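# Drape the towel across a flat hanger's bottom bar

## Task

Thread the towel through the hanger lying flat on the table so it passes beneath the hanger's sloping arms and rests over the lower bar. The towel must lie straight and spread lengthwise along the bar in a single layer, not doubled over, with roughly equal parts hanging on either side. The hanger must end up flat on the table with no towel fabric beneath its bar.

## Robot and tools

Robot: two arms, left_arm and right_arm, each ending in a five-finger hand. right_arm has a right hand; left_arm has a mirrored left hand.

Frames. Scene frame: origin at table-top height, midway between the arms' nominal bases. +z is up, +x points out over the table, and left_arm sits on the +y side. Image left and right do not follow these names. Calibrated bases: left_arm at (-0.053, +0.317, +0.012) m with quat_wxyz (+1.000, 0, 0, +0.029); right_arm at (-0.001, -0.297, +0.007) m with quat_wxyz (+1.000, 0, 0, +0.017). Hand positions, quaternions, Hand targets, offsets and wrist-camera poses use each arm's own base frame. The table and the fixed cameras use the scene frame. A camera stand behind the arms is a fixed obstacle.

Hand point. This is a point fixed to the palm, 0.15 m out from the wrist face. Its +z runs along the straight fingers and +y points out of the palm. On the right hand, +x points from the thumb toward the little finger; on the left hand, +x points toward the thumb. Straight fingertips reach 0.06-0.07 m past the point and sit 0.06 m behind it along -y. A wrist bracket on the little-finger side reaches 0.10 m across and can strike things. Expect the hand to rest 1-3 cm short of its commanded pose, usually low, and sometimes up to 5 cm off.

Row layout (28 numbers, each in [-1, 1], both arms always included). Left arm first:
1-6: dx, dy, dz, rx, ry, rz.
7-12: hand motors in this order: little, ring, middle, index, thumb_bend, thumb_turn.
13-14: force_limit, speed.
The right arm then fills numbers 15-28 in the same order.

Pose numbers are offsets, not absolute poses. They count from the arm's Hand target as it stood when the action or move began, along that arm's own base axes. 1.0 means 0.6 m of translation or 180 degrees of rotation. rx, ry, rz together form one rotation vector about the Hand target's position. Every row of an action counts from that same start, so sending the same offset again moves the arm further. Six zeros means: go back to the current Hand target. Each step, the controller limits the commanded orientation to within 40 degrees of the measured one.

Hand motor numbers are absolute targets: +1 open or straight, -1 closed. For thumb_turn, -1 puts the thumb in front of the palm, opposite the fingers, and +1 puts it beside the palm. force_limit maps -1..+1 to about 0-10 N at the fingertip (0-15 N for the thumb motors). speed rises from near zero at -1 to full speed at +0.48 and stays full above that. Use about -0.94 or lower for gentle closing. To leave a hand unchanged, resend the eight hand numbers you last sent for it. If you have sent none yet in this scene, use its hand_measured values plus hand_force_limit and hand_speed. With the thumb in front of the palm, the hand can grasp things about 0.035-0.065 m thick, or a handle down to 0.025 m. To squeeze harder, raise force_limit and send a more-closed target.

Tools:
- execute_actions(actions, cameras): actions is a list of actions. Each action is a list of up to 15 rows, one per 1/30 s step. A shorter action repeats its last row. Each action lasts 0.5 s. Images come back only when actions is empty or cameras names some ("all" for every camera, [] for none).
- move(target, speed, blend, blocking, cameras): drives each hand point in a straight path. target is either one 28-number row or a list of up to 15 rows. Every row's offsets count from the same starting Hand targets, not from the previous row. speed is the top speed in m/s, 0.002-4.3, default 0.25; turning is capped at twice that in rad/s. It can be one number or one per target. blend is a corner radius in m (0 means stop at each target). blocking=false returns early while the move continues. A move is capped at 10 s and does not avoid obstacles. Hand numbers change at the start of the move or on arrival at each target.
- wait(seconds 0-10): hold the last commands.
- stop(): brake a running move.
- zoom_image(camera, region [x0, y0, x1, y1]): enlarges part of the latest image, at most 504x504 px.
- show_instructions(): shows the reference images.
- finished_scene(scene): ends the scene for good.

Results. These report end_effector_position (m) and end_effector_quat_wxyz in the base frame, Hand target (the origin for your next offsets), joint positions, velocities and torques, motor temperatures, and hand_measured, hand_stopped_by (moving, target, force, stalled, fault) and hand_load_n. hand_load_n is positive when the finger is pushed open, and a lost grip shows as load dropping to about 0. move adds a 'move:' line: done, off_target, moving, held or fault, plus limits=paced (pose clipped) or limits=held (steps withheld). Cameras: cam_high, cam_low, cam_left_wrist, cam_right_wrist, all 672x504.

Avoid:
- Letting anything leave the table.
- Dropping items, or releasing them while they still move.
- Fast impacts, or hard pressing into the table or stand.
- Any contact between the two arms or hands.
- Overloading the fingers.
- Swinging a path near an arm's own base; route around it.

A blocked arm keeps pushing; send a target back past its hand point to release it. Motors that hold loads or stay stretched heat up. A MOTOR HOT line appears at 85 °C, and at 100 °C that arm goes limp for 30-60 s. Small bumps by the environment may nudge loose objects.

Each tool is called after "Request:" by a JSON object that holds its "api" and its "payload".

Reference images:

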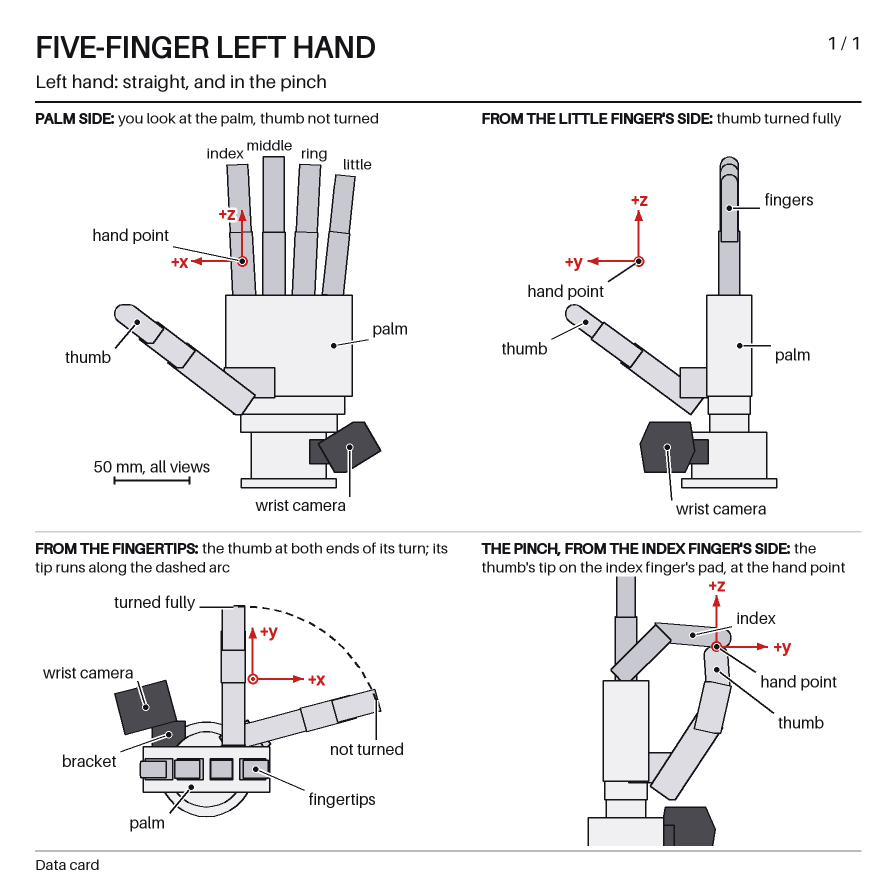

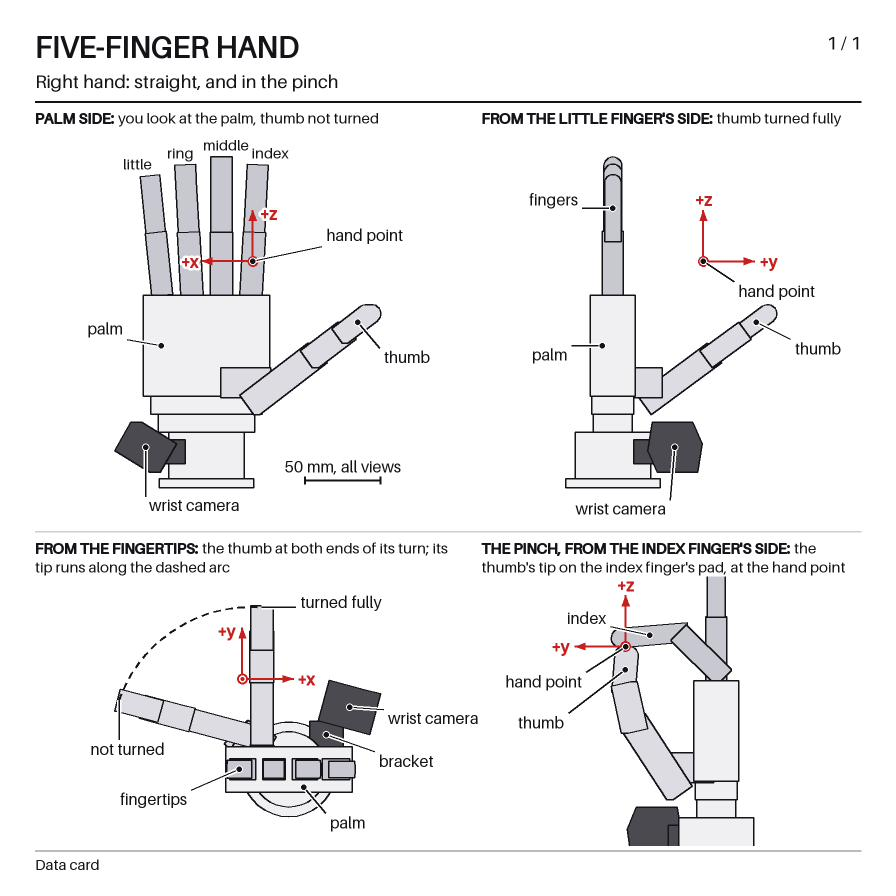

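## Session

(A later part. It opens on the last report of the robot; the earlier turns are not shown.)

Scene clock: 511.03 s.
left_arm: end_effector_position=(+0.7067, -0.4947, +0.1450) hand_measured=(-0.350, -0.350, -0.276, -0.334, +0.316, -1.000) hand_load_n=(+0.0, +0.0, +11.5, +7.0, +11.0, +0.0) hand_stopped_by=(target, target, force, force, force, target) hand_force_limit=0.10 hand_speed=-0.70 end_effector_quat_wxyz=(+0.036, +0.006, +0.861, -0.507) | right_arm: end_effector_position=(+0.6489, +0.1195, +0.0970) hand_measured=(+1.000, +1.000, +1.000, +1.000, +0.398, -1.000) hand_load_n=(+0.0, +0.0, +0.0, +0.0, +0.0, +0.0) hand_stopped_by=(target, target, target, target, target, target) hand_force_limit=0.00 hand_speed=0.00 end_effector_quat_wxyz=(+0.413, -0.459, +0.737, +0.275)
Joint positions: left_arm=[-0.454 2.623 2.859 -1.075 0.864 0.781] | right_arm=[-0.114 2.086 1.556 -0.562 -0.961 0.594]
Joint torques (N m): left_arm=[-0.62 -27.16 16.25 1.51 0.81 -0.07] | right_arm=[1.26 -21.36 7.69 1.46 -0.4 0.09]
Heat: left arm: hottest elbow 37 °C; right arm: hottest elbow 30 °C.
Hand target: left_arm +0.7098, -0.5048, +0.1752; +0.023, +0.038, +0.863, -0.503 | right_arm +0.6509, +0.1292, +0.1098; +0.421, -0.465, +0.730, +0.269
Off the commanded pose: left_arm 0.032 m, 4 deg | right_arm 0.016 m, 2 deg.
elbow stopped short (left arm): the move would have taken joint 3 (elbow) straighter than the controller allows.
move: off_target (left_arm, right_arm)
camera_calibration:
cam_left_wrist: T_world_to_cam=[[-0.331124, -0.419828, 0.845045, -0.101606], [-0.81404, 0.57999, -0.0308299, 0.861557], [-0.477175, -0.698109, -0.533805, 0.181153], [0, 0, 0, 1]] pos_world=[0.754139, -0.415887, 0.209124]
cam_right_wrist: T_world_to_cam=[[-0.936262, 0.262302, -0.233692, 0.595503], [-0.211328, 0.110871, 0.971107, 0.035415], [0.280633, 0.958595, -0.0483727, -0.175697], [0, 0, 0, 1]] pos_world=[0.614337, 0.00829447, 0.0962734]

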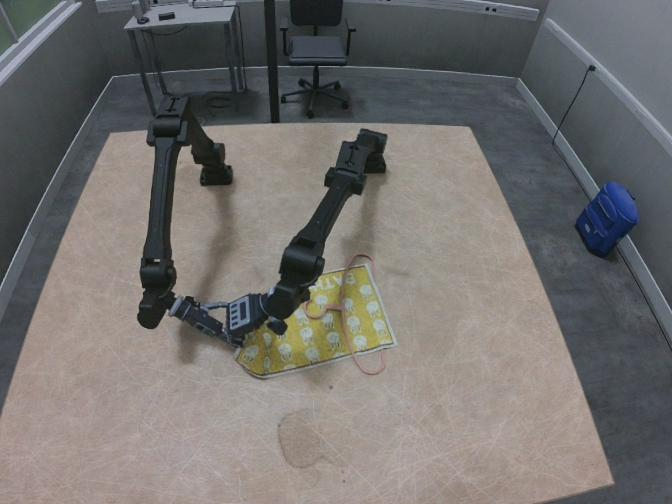

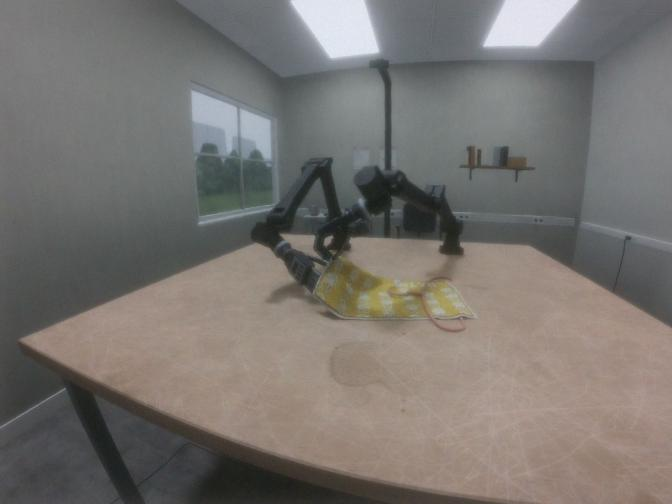

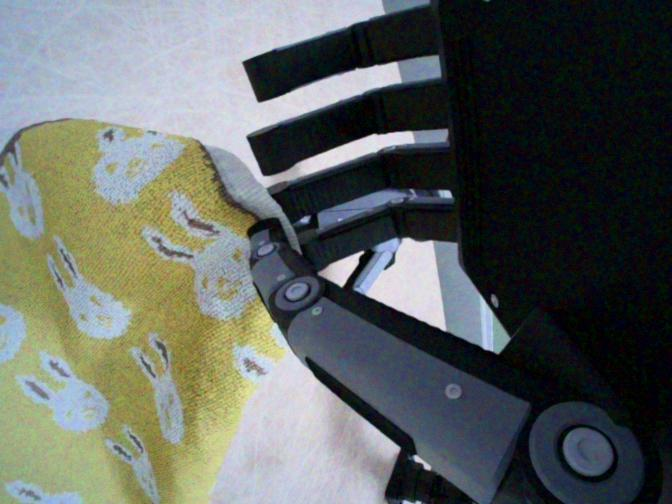

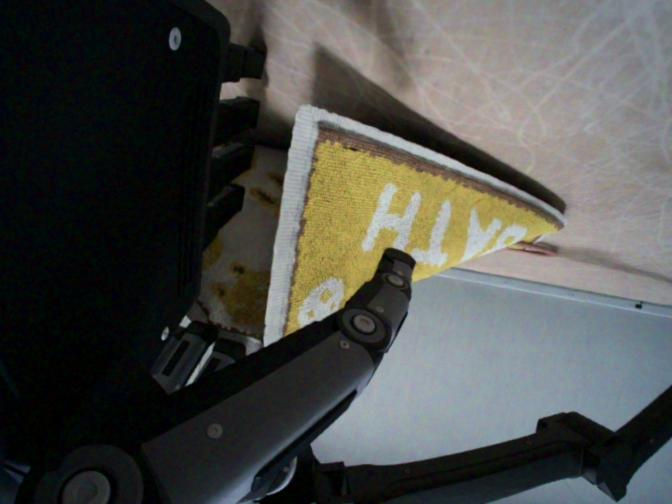

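Request:
{"api": "move", "payload": {"target": [[0,0,0,0,0,0,-0.35,-0.35,-0.42,-0.42,0.1,-1,0.1,-0.7,-0.18,0.0,-0.02,0,0,0,1,1,1,1,0.4,-1,0,0]], "speed": 0.1, "cameras": ["all"]}}

Request:
{"api": "zoom_image", "payload": {"camera": "cam_high", "region": [180, 230, 420, 400]}}

Request:
{"api": "zoom_image", "payload": {"camera": "cam_low", "region": [270, 220, 420, 340]}}

Scene clock: 513.60 s.
left_arm: end_effector_position=(+0.7067, -0.4947, +0.1450) hand_measured=(-0.350, -0.350, -0.276, -0.334, +0.316, -1.000) hand_load_n=(+0.0, +0.0, +11.5, +7.0, +10.5, +0.0) hand_stopped_by=(target, target, force, force, force, target) hand_force_limit=0.10 hand_speed=-0.70 end_effector_quat_wxyz=(+0.036, +0.006, +0.861, -0.507) | right_arm: end_effector_position=(+0.5446, +0.1297, +0.0928) hand_measured=(+1.000, +1.000, +1.000, +1.000, +0.398, -1.000) hand_load_n=(+0.0, +0.0, +0.0, +0.5, +0.5, +0.0) hand_stopped_by=(target, target, target, target, target, target) hand_force_limit=0.00 hand_speed=0.00 end_effector_quat_wxyz=(+0.415, -0.463, +0.734, +0.272)
Joint positions: left_arm=[-0.454 2.623 2.859 -1.075 0.864 0.781] | right_arm=[-0.117 1.868 1.178 -0.402 -0.963 0.582]
Joint torques (N m): left_arm=[-0.67 -27.16 16.25 1.51 0.81 -0.08] | right_arm=[-0.03 -16.91 6.22 0.99 -0.74 -0.09]
Heat: left arm: hottest elbow 38 °C; right arm: hottest elbow 30 °C.
Hand target: left_arm +0.7098, -0.5048, +0.1752; +0.023, +0.038, +0.863, -0.503 | right_arm +0.5429, +0.1292, +0.0978; +0.421, -0.465, +0.730, +0.269
Off the commanded pose: left_arm 0.032 m, 4 deg | right_arm 0.005 m, 1 deg.
elbow stopped short (left arm): the move would have taken joint 3 (elbow) straighter than the controller allows.
move: off_target (left_arm)
camera_calibration:
cam_left_wrist: T_world_to_cam=[[-0.331124, -0.419828, 0.845045, -0.101606], [-0.81404, 0.57999, -0.0308299, 0.861557], [-0.477175, -0.698109, -0.533805, 0.181153], [0, 0, 0, 1]] pos_world=[0.754139, -0.415887, 0.209124]
cam_right_wrist: T_world_to_cam=[[-0.934928, 0.257936, -0.243678, 0.495026], [-0.221296, 0.112974, 0.968641, 0.0216308], [0.277376, 0.959534, -0.0485426, -0.154783], [0, 0, 0, 1]] pos_world=[0.510533, 0.0183907, 0.0921607]

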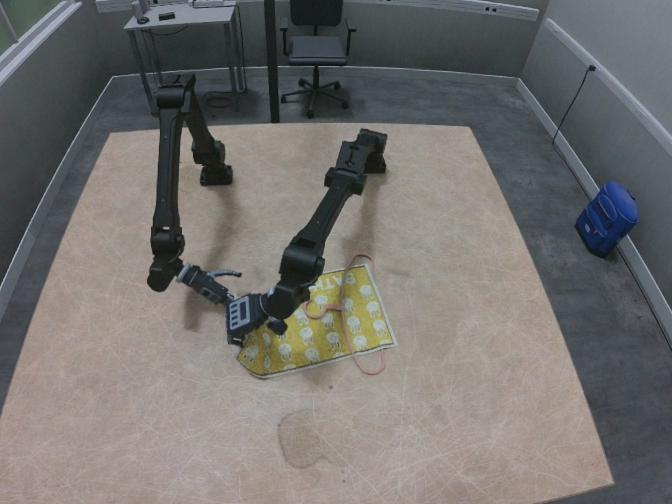

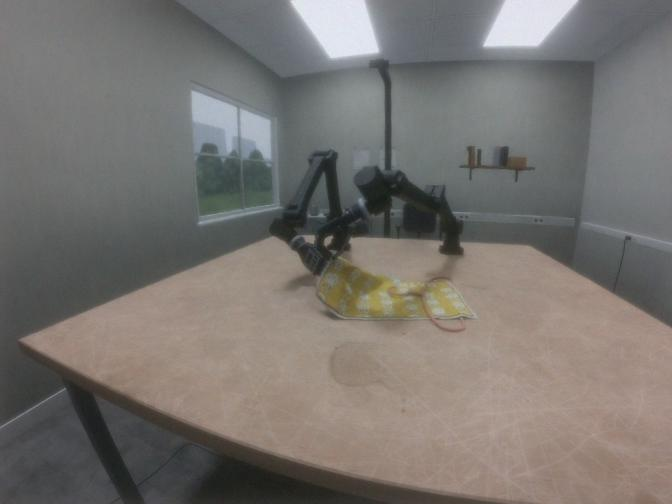

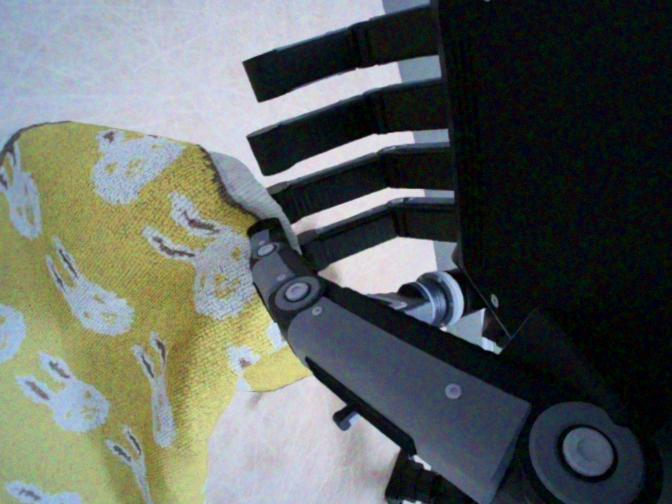

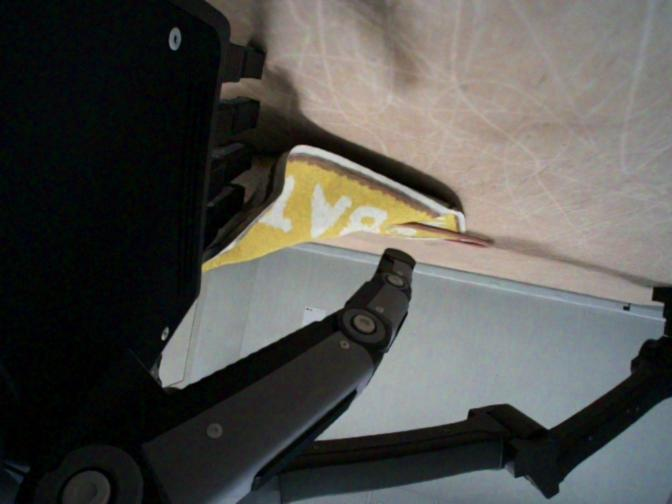

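Scaled by 2.100 from the camera's 672x504 image, which has a finer 960x720 frame.

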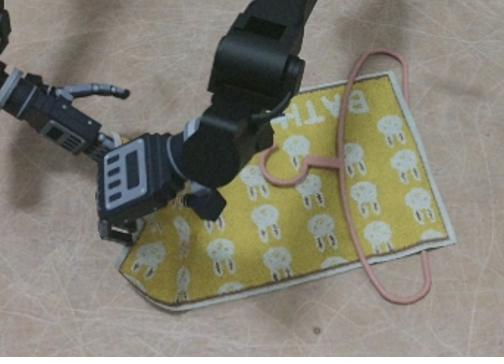

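Scaled by 3.360 from the camera's 672x504 image, which has a finer 960x720 frame.

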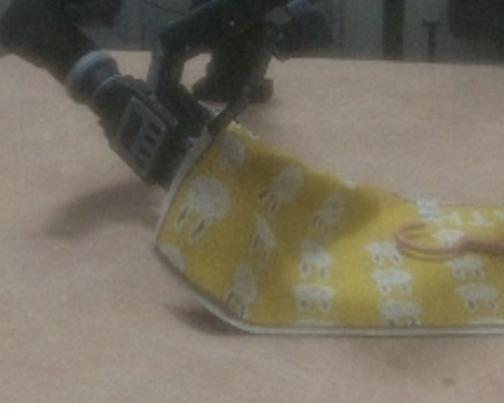

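Request:
{"api": "move", "payload": {"target": [[0,-0.02,-0.14,0,0,0,-0.35,-0.35,-0.42,-0.42,0.1,-1,0.1,-0.7,-0.05,0.0,-0.02,0,0,0,1,1,1,1,0.4,-1,0,0]], "speed": 0.1, "cameras": ["all"]}}

Request:
{"api": "zoom_image", "payload": {"camera": "cam_high", "region": [180, 230, 420, 400]}}

Request:
{"api": "zoom_image", "payload": {"camera": "cam_low", "region": [270, 220, 420, 340]}}

Scene clock: 517.33 s.
left_arm: end_effector_position=(+0.6957, -0.5069, +0.0516) hand_measured=(-0.350, -0.350, -0.276, -0.334, +0.316, -1.000) hand_load_n=(+0.0, +0.0, +11.5, +7.5, +10.5, +0.0) hand_stopped_by=(target, target, force, force, force, target) hand_force_limit=0.10 hand_speed=-0.70 end_effector_quat_wxyz=(-0.003, +0.007, +0.874, -0.487) | right_arm: end_effector_position=(+0.5196, +0.1290, +0.0899) hand_measured=(+1.000, +1.000, +1.000, +1.000, +0.398, -1.000) hand_load_n=(+0.5, +0.0, +0.0, +0.0, +0.0, +0.0) hand_stopped_by=(target, target, target, target, target, target) hand_force_limit=0.00 hand_speed=0.00 end_effector_quat_wxyz=(+0.426, -0.468, +0.727, +0.265)
Joint positions: left_arm=[-0.474 2.736 2.862 -1.075 0.867 0.819] | right_arm=[-0.125 1.819 1.086 -0.339 -0.97 0.568]
Joint torques (N m): left_arm=[-1.26 -28.81 16.01 2.3 0.81 0.08] | right_arm=[0.03 -14.97 5.22 0.61 -0.56 -0.07]
Heat: left arm: hottest elbow 38 °C; right arm: hottest elbow 30 °C.
Hand target: left_arm +0.7098, -0.5168, +0.0912; +0.023, +0.038, +0.863, -0.503 | right_arm +0.5129, +0.1292, +0.0858; +0.421, -0.465, +0.730, +0.269
Off the commanded pose: left_arm 0.043 m, 5 deg | right_arm 0.008 m, 1 deg.
elbow stopped short (left arm): the move would have taken joint 3 (elbow) straighter than the controller allows.
move: off_target (left_arm)
camera_calibration:
cam_left_wrist: T_world_to_cam=[[-0.292535, -0.447628, 0.845016, -0.0723119], [-0.788716, 0.612599, 0.0514656, 0.851422], [-0.540694, -0.651423, -0.532258, 0.185245], [0, 0, 0, 1]] pos_world=[0.750538, -0.433277, 0.115884]
cam_right_wrist: T_world_to_cam=[[-0.927532, 0.255104, -0.273142, 0.470226], [-0.251948, 0.113019, 0.961118, 0.0356238], [0.276056, 0.960286, -0.0405559, -0.147425], [0, 0, 0, 1]] pos_world=[0.485822, 0.0175873, 0.0882206]

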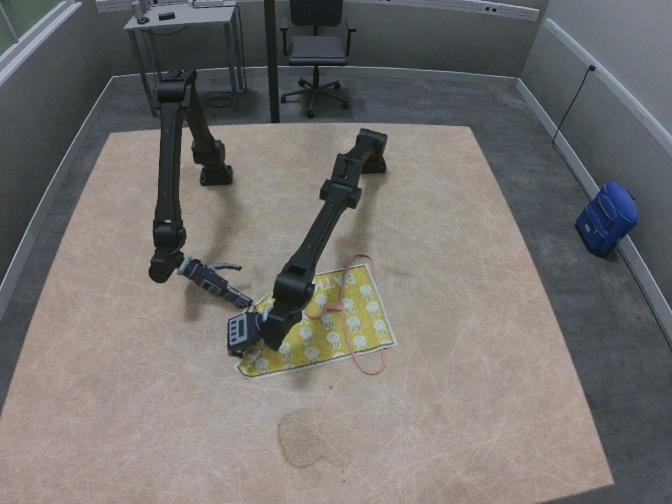

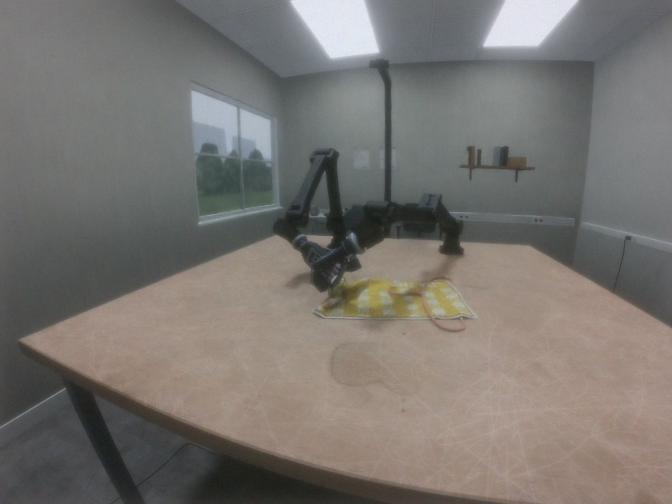

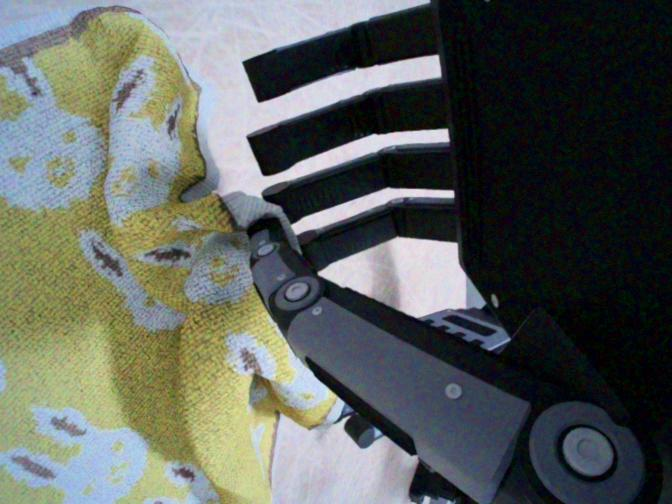

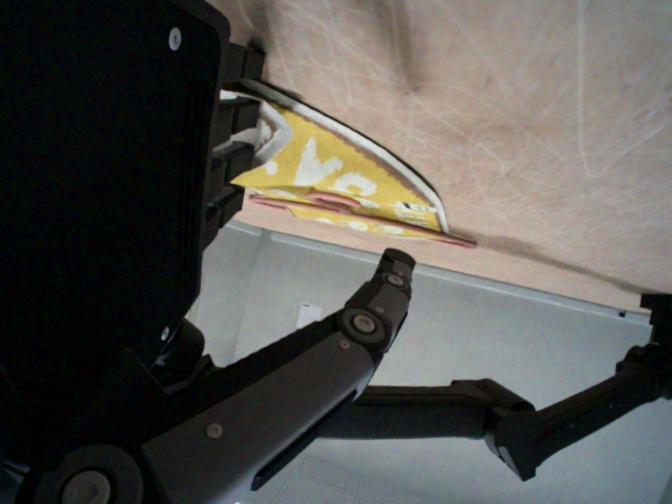

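Scaled by 2.100 from the camera's 672x504 image, which has a finer 960x720 frame.

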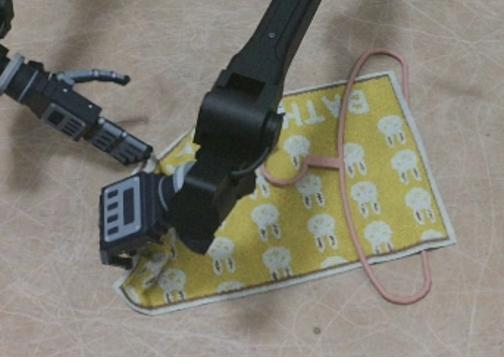

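Scaled by 3.360 from the camera's 672x504 image, which has a finer 960x720 frame.

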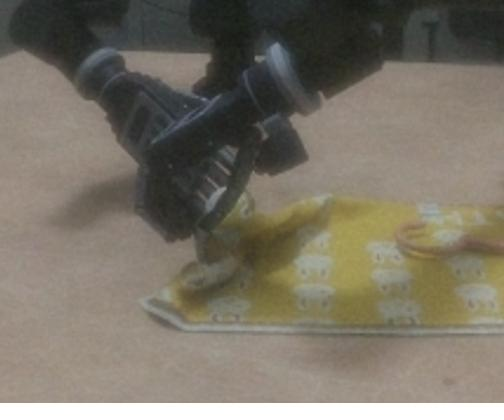

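Request:
{"api": "zoom_image", "payload": {"camera": "cam_high", "region": [215, 280, 295, 350]}}

Request:
{"api": "zoom_image", "payload": {"camera": "cam_right_wrist", "region": [190, 50, 340, 250]}}

Request:
{"api": "zoom_image", "payload": {"camera": "cam_left_wrist", "region": [150, 250, 450, 500]}}

Scaled by 6.300 from the camera's 672x504 image, which has a finer 960x720 frame.

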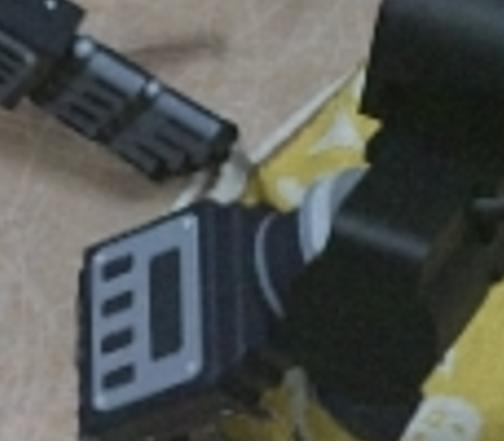

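Scaled by 2.520 from the camera's 672x504 image, which has a finer 960x720 frame.

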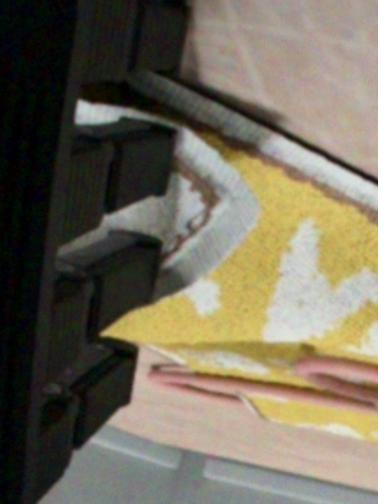

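Scaled by 1.680 from the camera's 672x504 image, which has a finer 960x720 frame.

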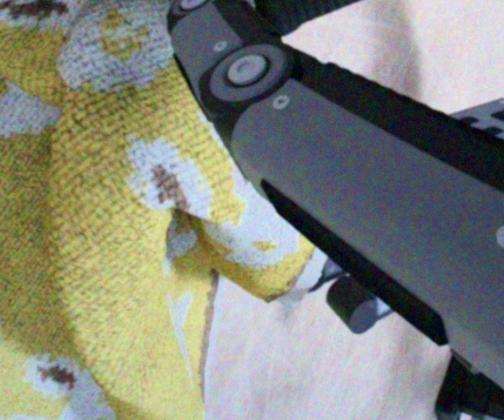

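Request:
{"api": "move", "payload": {"target": [[0,0.0,0,0,0,0,-0.35,-0.35,-0.42,-0.42,0.1,-1,0.1,-0.7,-0.09,-0.05,-0.01,0,0,0,1,1,1,1,0.4,-1,0,0]], "speed": 0.1, "cameras": ["all"]}}

Request:
{"api": "zoom_image", "payload": {"camera": "cam_high", "region": [200, 270, 320, 390]}}

Request:
{"api": "zoom_image", "payload": {"camera": "cam_right_wrist", "region": [190, 50, 440, 300]}}

Scene clock: 523.37 s.
left_arm: end_effector_position=(+0.6982, -0.5027, +0.0518) hand_measured=(-0.350, -0.350, -0.276, -0.334, +0.316, -1.000) hand_load_n=(+0.0, +0.0, +11.5, +7.0, +10.5, +0.0) hand_stopped_by=(target, target, force, force, force, target) hand_force_limit=0.10 hand_speed=-0.70 end_effector_quat_wxyz=(-0.004, +0.001, +0.874, -0.487) | right_arm: end_effector_position=(+0.4636, +0.1086, +0.0877) hand_measured=(+1.000, +1.000, +1.000, +1.000, +0.398, -1.000) hand_load_n=(+0.0, +0.0, +0.0, +0.0, +0.0, -0.5) hand_stopped_by=(target, target, target, target, target, target) hand_force_limit=0.00 hand_speed=0.00 end_effector_quat_wxyz=(+0.433, -0.477, +0.715, +0.272)
Joint positions: left_arm=[-0.468 2.736 2.862 -1.075 0.867 0.81] | right_arm=[-0.188 1.739 0.956 -0.385 -1.025 0.435]
Joint torques (N m): left_arm=[-1.14 -28.81 16.02 2.3 0.81 0.08] | right_arm=[-0.67 -13.1 4.97 -0.29 -0.23 -0.09]
Heat: left arm: hottest elbow 37 °C; right arm: hottest elbow 29 °C.
Hand target: left_arm +0.7098, -0.5168, +0.0912; +0.023, +0.038, +0.863, -0.503 | right_arm +0.4589, +0.0992, +0.0798; +0.421, -0.465, +0.730, +0.269
Off the commanded pose: left_arm 0.043 m, 6 deg | right_arm 0.013 m, 3 deg.
elbow stopped short (left arm): the move would have taken joint 3 (elbow) straighter than the controller allows.
move: off_target (left_arm, right_arm)
camera_calibration:
cam_left_wrist: T_world_to_cam=[[-0.280985, -0.45085, 0.84722, -0.0796683], [-0.794951, 0.603921, 0.0577281, 0.85056], [-0.537681, -0.657277, -0.528096, 0.184244], [0, 0, 0, 1]] pos_world=[0.752832, -0.428491, 0.115694]
cam_right_wrist: T_world_to_cam=[[-0.928871, 0.235104, -0.286225, 0.426844], [-0.272069, 0.0913107, 0.957936, 0.0379112], [0.25135, 0.967672, -0.0208512, -0.10351], [0, 0, 0, 1]] pos_world=[0.432815, -0.00365106, 0.0836984]

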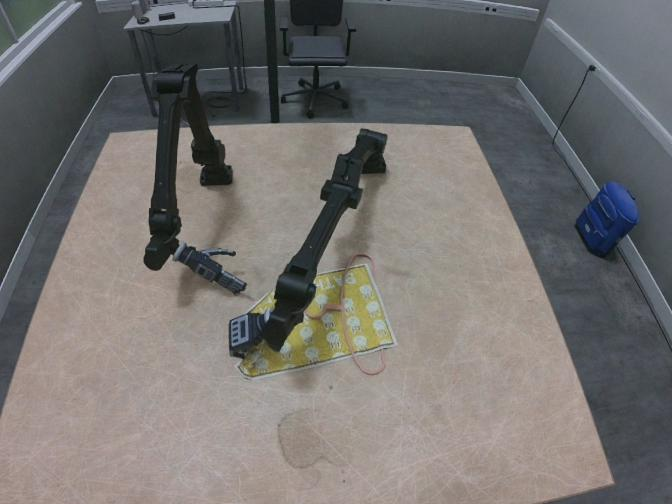

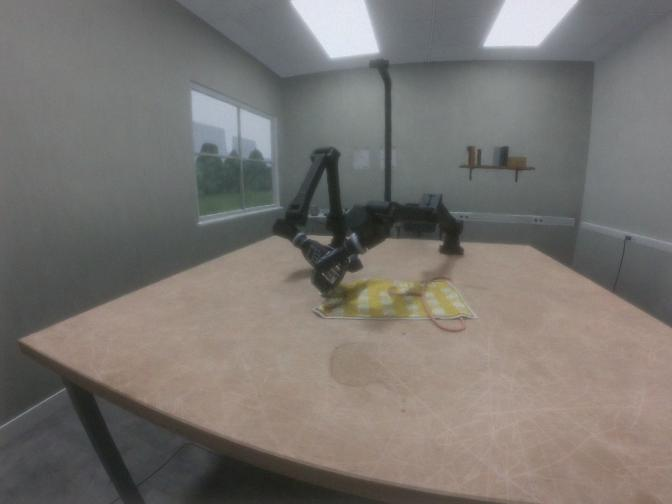

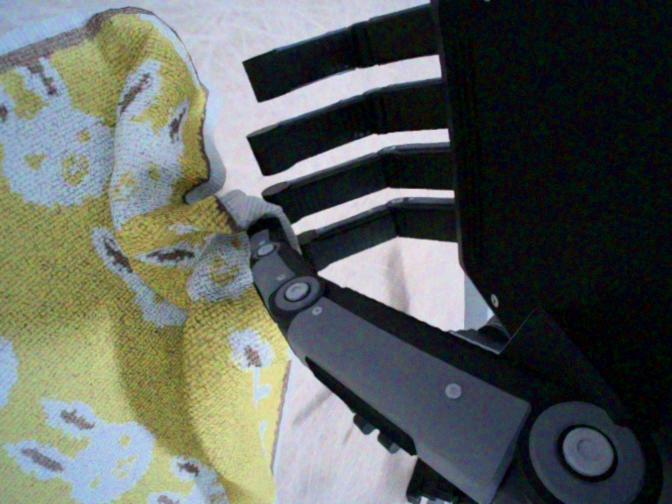

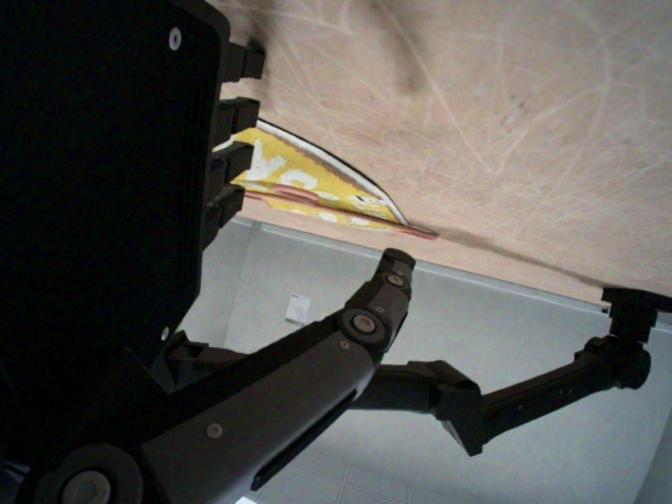

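Scaled by 4.200 from the camera's 672x504 image, which has a finer 960x720 frame.

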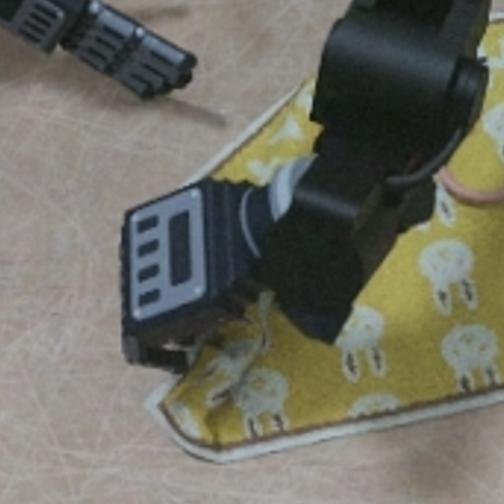

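Scaled by 2.016 from the camera's 672x504 image, which has a finer 960x720 frame.

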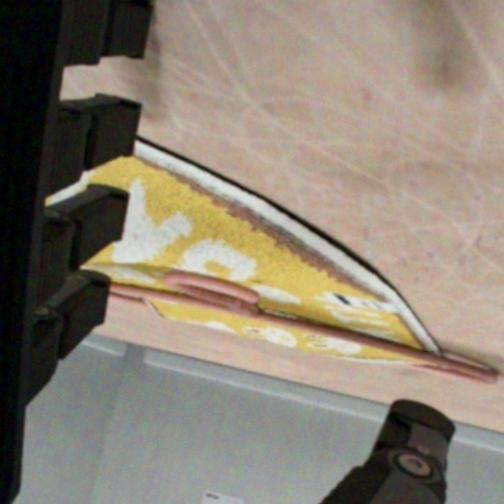

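Request:
{"api": "move", "payload": {"target": [[0,-0.06,-0.06,0,0,0,-0.35,-0.35,-0.42,-0.42,0.1,-1,0.1,-0.7,-0.1,-0.05,0.03,0,0,0,1,1,1,1,0.4,-1,0,0],[0,-0.06,-0.12,0,0,0,-0.35,-0.35,-0.42,-0.42,0.1,-1,0.1,-0.7,-0.1,-0.05,0.03,0,0,0,1,1,1,1,0.4,-1,0,0]], "speed": 0.1, "cameras": ["all"]}}

Request:
{"api": "zoom_image", "payload": {"camera": "cam_high", "region": [200, 270, 320, 390]}}

Scene clock: 526.57 s.
left_arm: end_effector_position=(+0.6933, -0.5488, +0.0085) hand_measured=(-0.350, -0.350, -0.276, -0.334, +0.316, -1.000) hand_load_n=(+0.0, +0.0, +11.5, +7.5, +10.0, +0.0) hand_stopped_by=(target, target, force, force, force, target) hand_force_limit=0.10 hand_speed=-0.70 end_effector_quat_wxyz=(+0.011, +0.018, +0.867, -0.498) | right_arm: end_effector_position=(+0.3979, +0.0731, +0.0907) hand_measured=(+1.000, +1.000, +1.000, +1.000, +0.398, -1.000) hand_load_n=(+0.0, +0.0, +0.0, +0.0, +0.0, -0.5) hand_stopped_by=(target, target, target, target, target, target) hand_force_limit=0.00 hand_speed=0.00 end_effector_quat_wxyz=(+0.416, -0.466, +0.731, +0.274)
Joint positions: left_arm=[-0.518 2.805 2.87 -0.931 0.848 0.765] | right_arm=[-0.304 1.63 0.842 -0.588 -1.032 0.242]
Joint torques (N m): left_arm=[-0.44 -26.75 15.42 2.76 0.3 -0.01] | right_arm=[-0.09 -12.51 6.24 -0.24 -0.81 -0.1]
Heat: left arm: hottest elbow 37 °C; right arm: hottest elbow 29 °C.
Hand target: left_arm +0.7098, -0.5528, +0.0192; +0.023, +0.038, +0.863, -0.503 | right_arm +0.3989, +0.0692, +0.0978; +0.421, -0.465, +0.730, +0.269
Off the commanded pose: left_arm 0.020 m, 3 deg | right_arm 0.008 m, 1 deg.
elbow stopped short (left arm): the move would have taken joint 3 (elbow) straighter than the controller allows.
move: off_target (left_arm)
camera_calibration:
cam_left_wrist: T_world_to_cam=[[-0.323428, -0.423661, 0.846112, -0.0207296], [-0.78636, 0.617708, 0.00870797, 0.878976], [-0.526339, -0.662532, -0.532934, 0.117776], [0, 0, 0, 1]] pos_world=[0.746477, -0.473702, 0.0726523]
cam_right_wrist: T_world_to_cam=[[-0.936355, 0.249917, -0.246538, 0.373318], [-0.225979, 0.108335, 0.968089, -0.0000810614], [0.268651, 0.962188, -0.0449638, -0.05692], [0, 0, 0, 1]] pos_world=[0.364831, -0.038522, 0.0895561]

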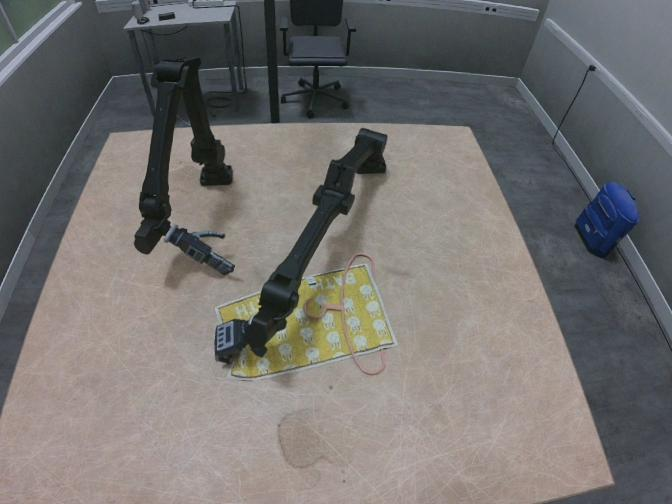

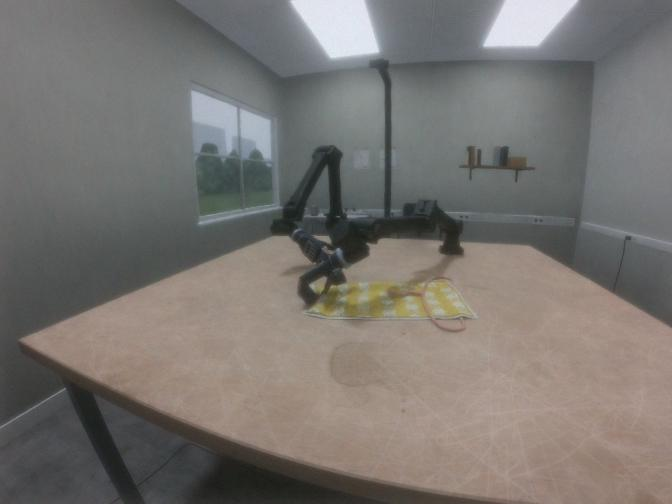

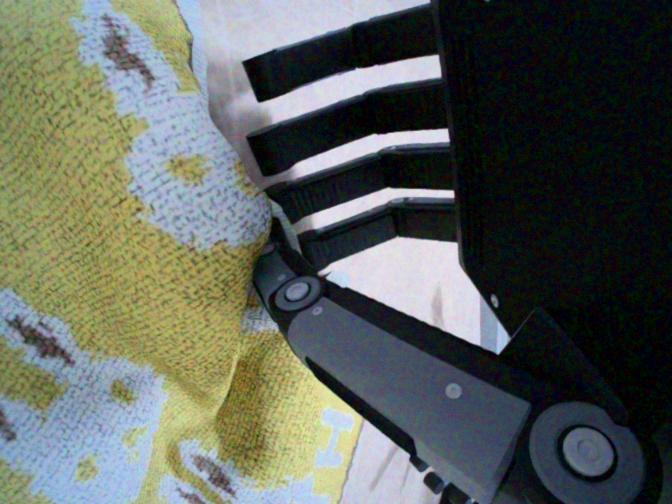

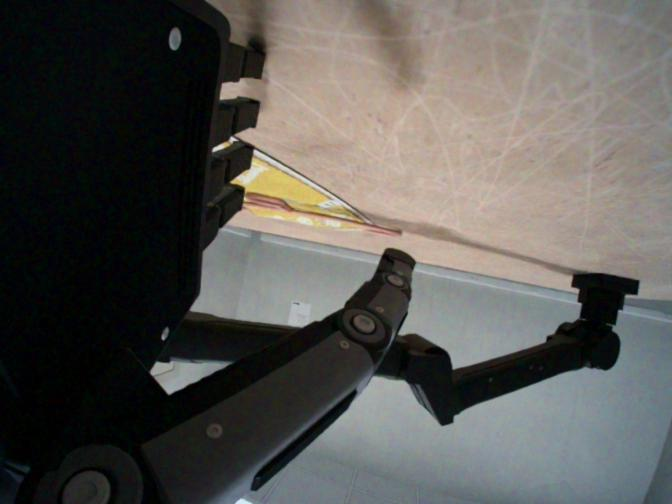

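Scaled by 4.200 from the camera's 672x504 image, which has a finer 960x720 frame.

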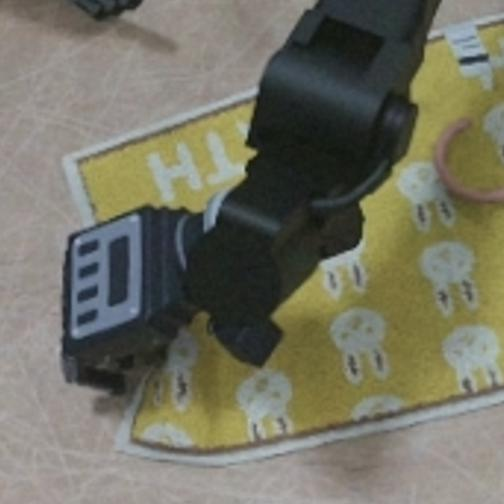

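Request:
{"api": "move", "payload": {"target": [[0,0,0,0,0,0,-0.35,-0.35,0.05,0.05,0.4,-1,0.1,-0.5,-0.05,-0.02,0.08,0,0,0,1,1,1,1,0.4,-1,0,0],[0.0,0.0,0.12,0,0,0,0,0,0.05,0.05,0.4,-1,0.1,-0.5,-0.05,-0.02,0.08,0,0,0,1,1,1,1,0.4,-1,0,0],[-0.15,0.25,0.35,0,0,0,0,0,0.05,0.05,0.4,-1,0.1,-0.5,-0.05,-0.02,0.08,0,0,0,1,1,1,1,0.4,-1,0,0]], "speed": [0.1,0.15,0.25], "cameras": ["cam_high","cam_low","cam_right_wrist"]}}

Request:
{"api": "zoom_image", "payload": {"camera": "cam_high", "region": [200, 240, 420, 400]}}

Request:
{"api": "zoom_image", "payload": {"camera": "cam_low", "region": [280, 240, 500, 350]}}

Scene clock: 536.80 s.
left_arm: end_effector_position=(+0.6198, -0.3955, +0.1972) hand_measured=(+0.000, +0.000, +0.050, +0.050, +0.400, -1.000) hand_load_n=(+0.0, +0.0, +0.0, +0.0, -0.5, +0.0) hand_stopped_by=(target, target, target, target, target, target) hand_force_limit=0.10 hand_speed=-0.50 end_effector_quat_wxyz=(-0.001, +0.020, +0.872, -0.489) | right_arm: end_effector_position=(+0.3633, +0.0591, +0.1335) hand_measured=(+1.000, +1.000, +1.000, +1.000, +0.398, -1.000) hand_load_n=(+0.0, +0.0, +0.0, +0.0, +0.0, +0.0) hand_stopped_by=(target, target, target, target, target, target) hand_force_limit=0.00 hand_speed=0.00 end_effector_quat_wxyz=(+0.408, -0.458, +0.739, +0.279)
Joint positions: left_arm=[-0.382 2.146 2.155 -1.061 0.925 0.971] | right_arm=[-0.369 1.495 0.832 -0.829 -1.032 0.136]
Joint torques (N m): left_arm=[-0.32 -26.29 10.35 2.5 0.86 -0.12] | right_arm=[0.03 -11.28 7.98 -0.2 -1.16 -0.13]
Heat: left arm: hottest elbow 37 °C; right arm: hottest elbow 29 °C.
Hand target: left_arm +0.6198, -0.4028, +0.2292; +0.023, +0.038, +0.863, -0.503 | right_arm +0.3689, +0.0572, +0.1458; +0.421, -0.465, +0.730, +0.269
Off the commanded pose: left_arm 0.033 m, 4 deg | right_arm 0.014 m, 2 deg.
elbow stopped short (left arm): the move would have taken joint 3 (elbow) straighter than the controller allows.
move: off_target (left_arm, right_arm); target 2's new numbers were sent with left_arm's hand 0.068 m and 3 deg from that target
camera_calibration:
cam_right_wrist: T_world_to_cam=[[-0.939894, 0.260235, -0.221082, 0.352275], [-0.198882, 0.109096, 0.973932, -0.0584842], [0.27757, 0.959362, -0.0507823, -0.0344861], [0, 0, 0, 1]] pos_world=[0.329042, -0.0522092, 0.13309]
Images, in order (width x height): cam_high 672x504, cam_low 672x504, cam_right_wrist 672x504.

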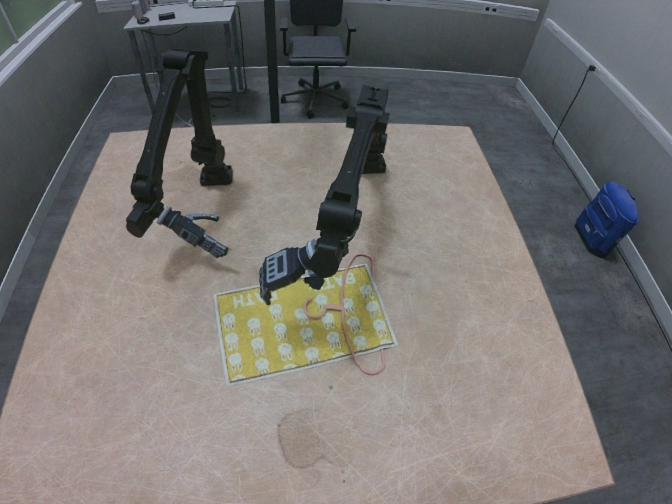

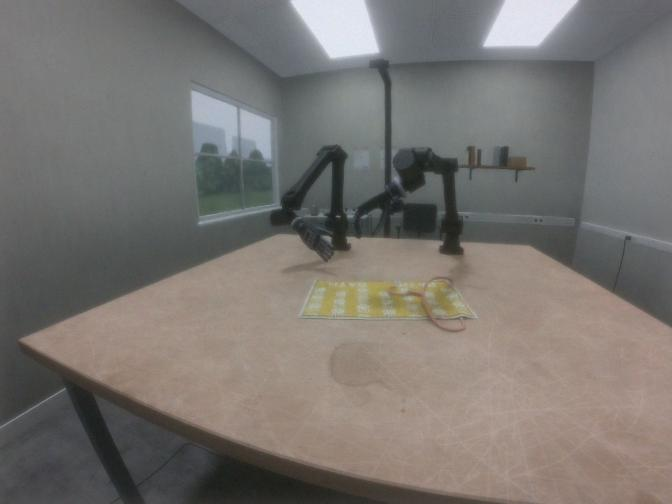

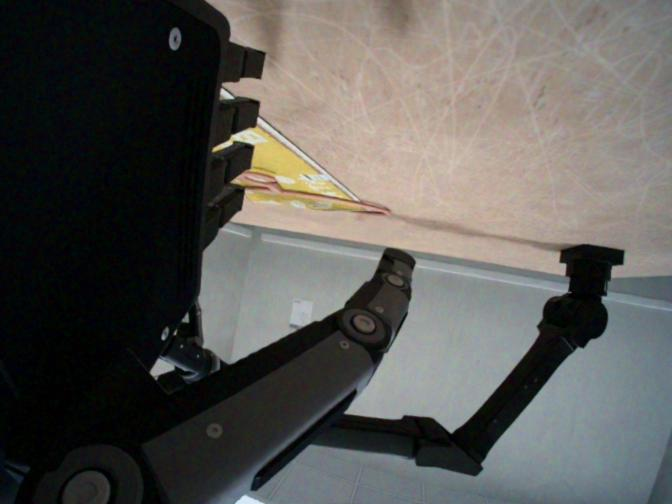

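Scaled by 2.291 from the camera's 672x504 image, which has a finer 960x720 frame.

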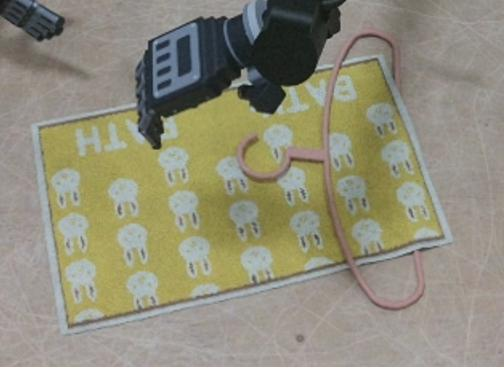

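Scaled by 2.291 from the camera's 672x504 image, which has a finer 960x720 frame.

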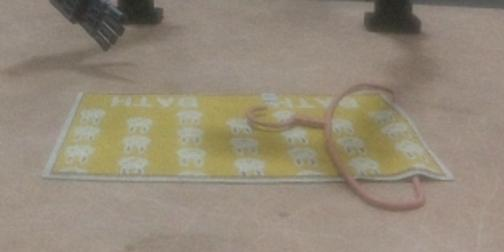

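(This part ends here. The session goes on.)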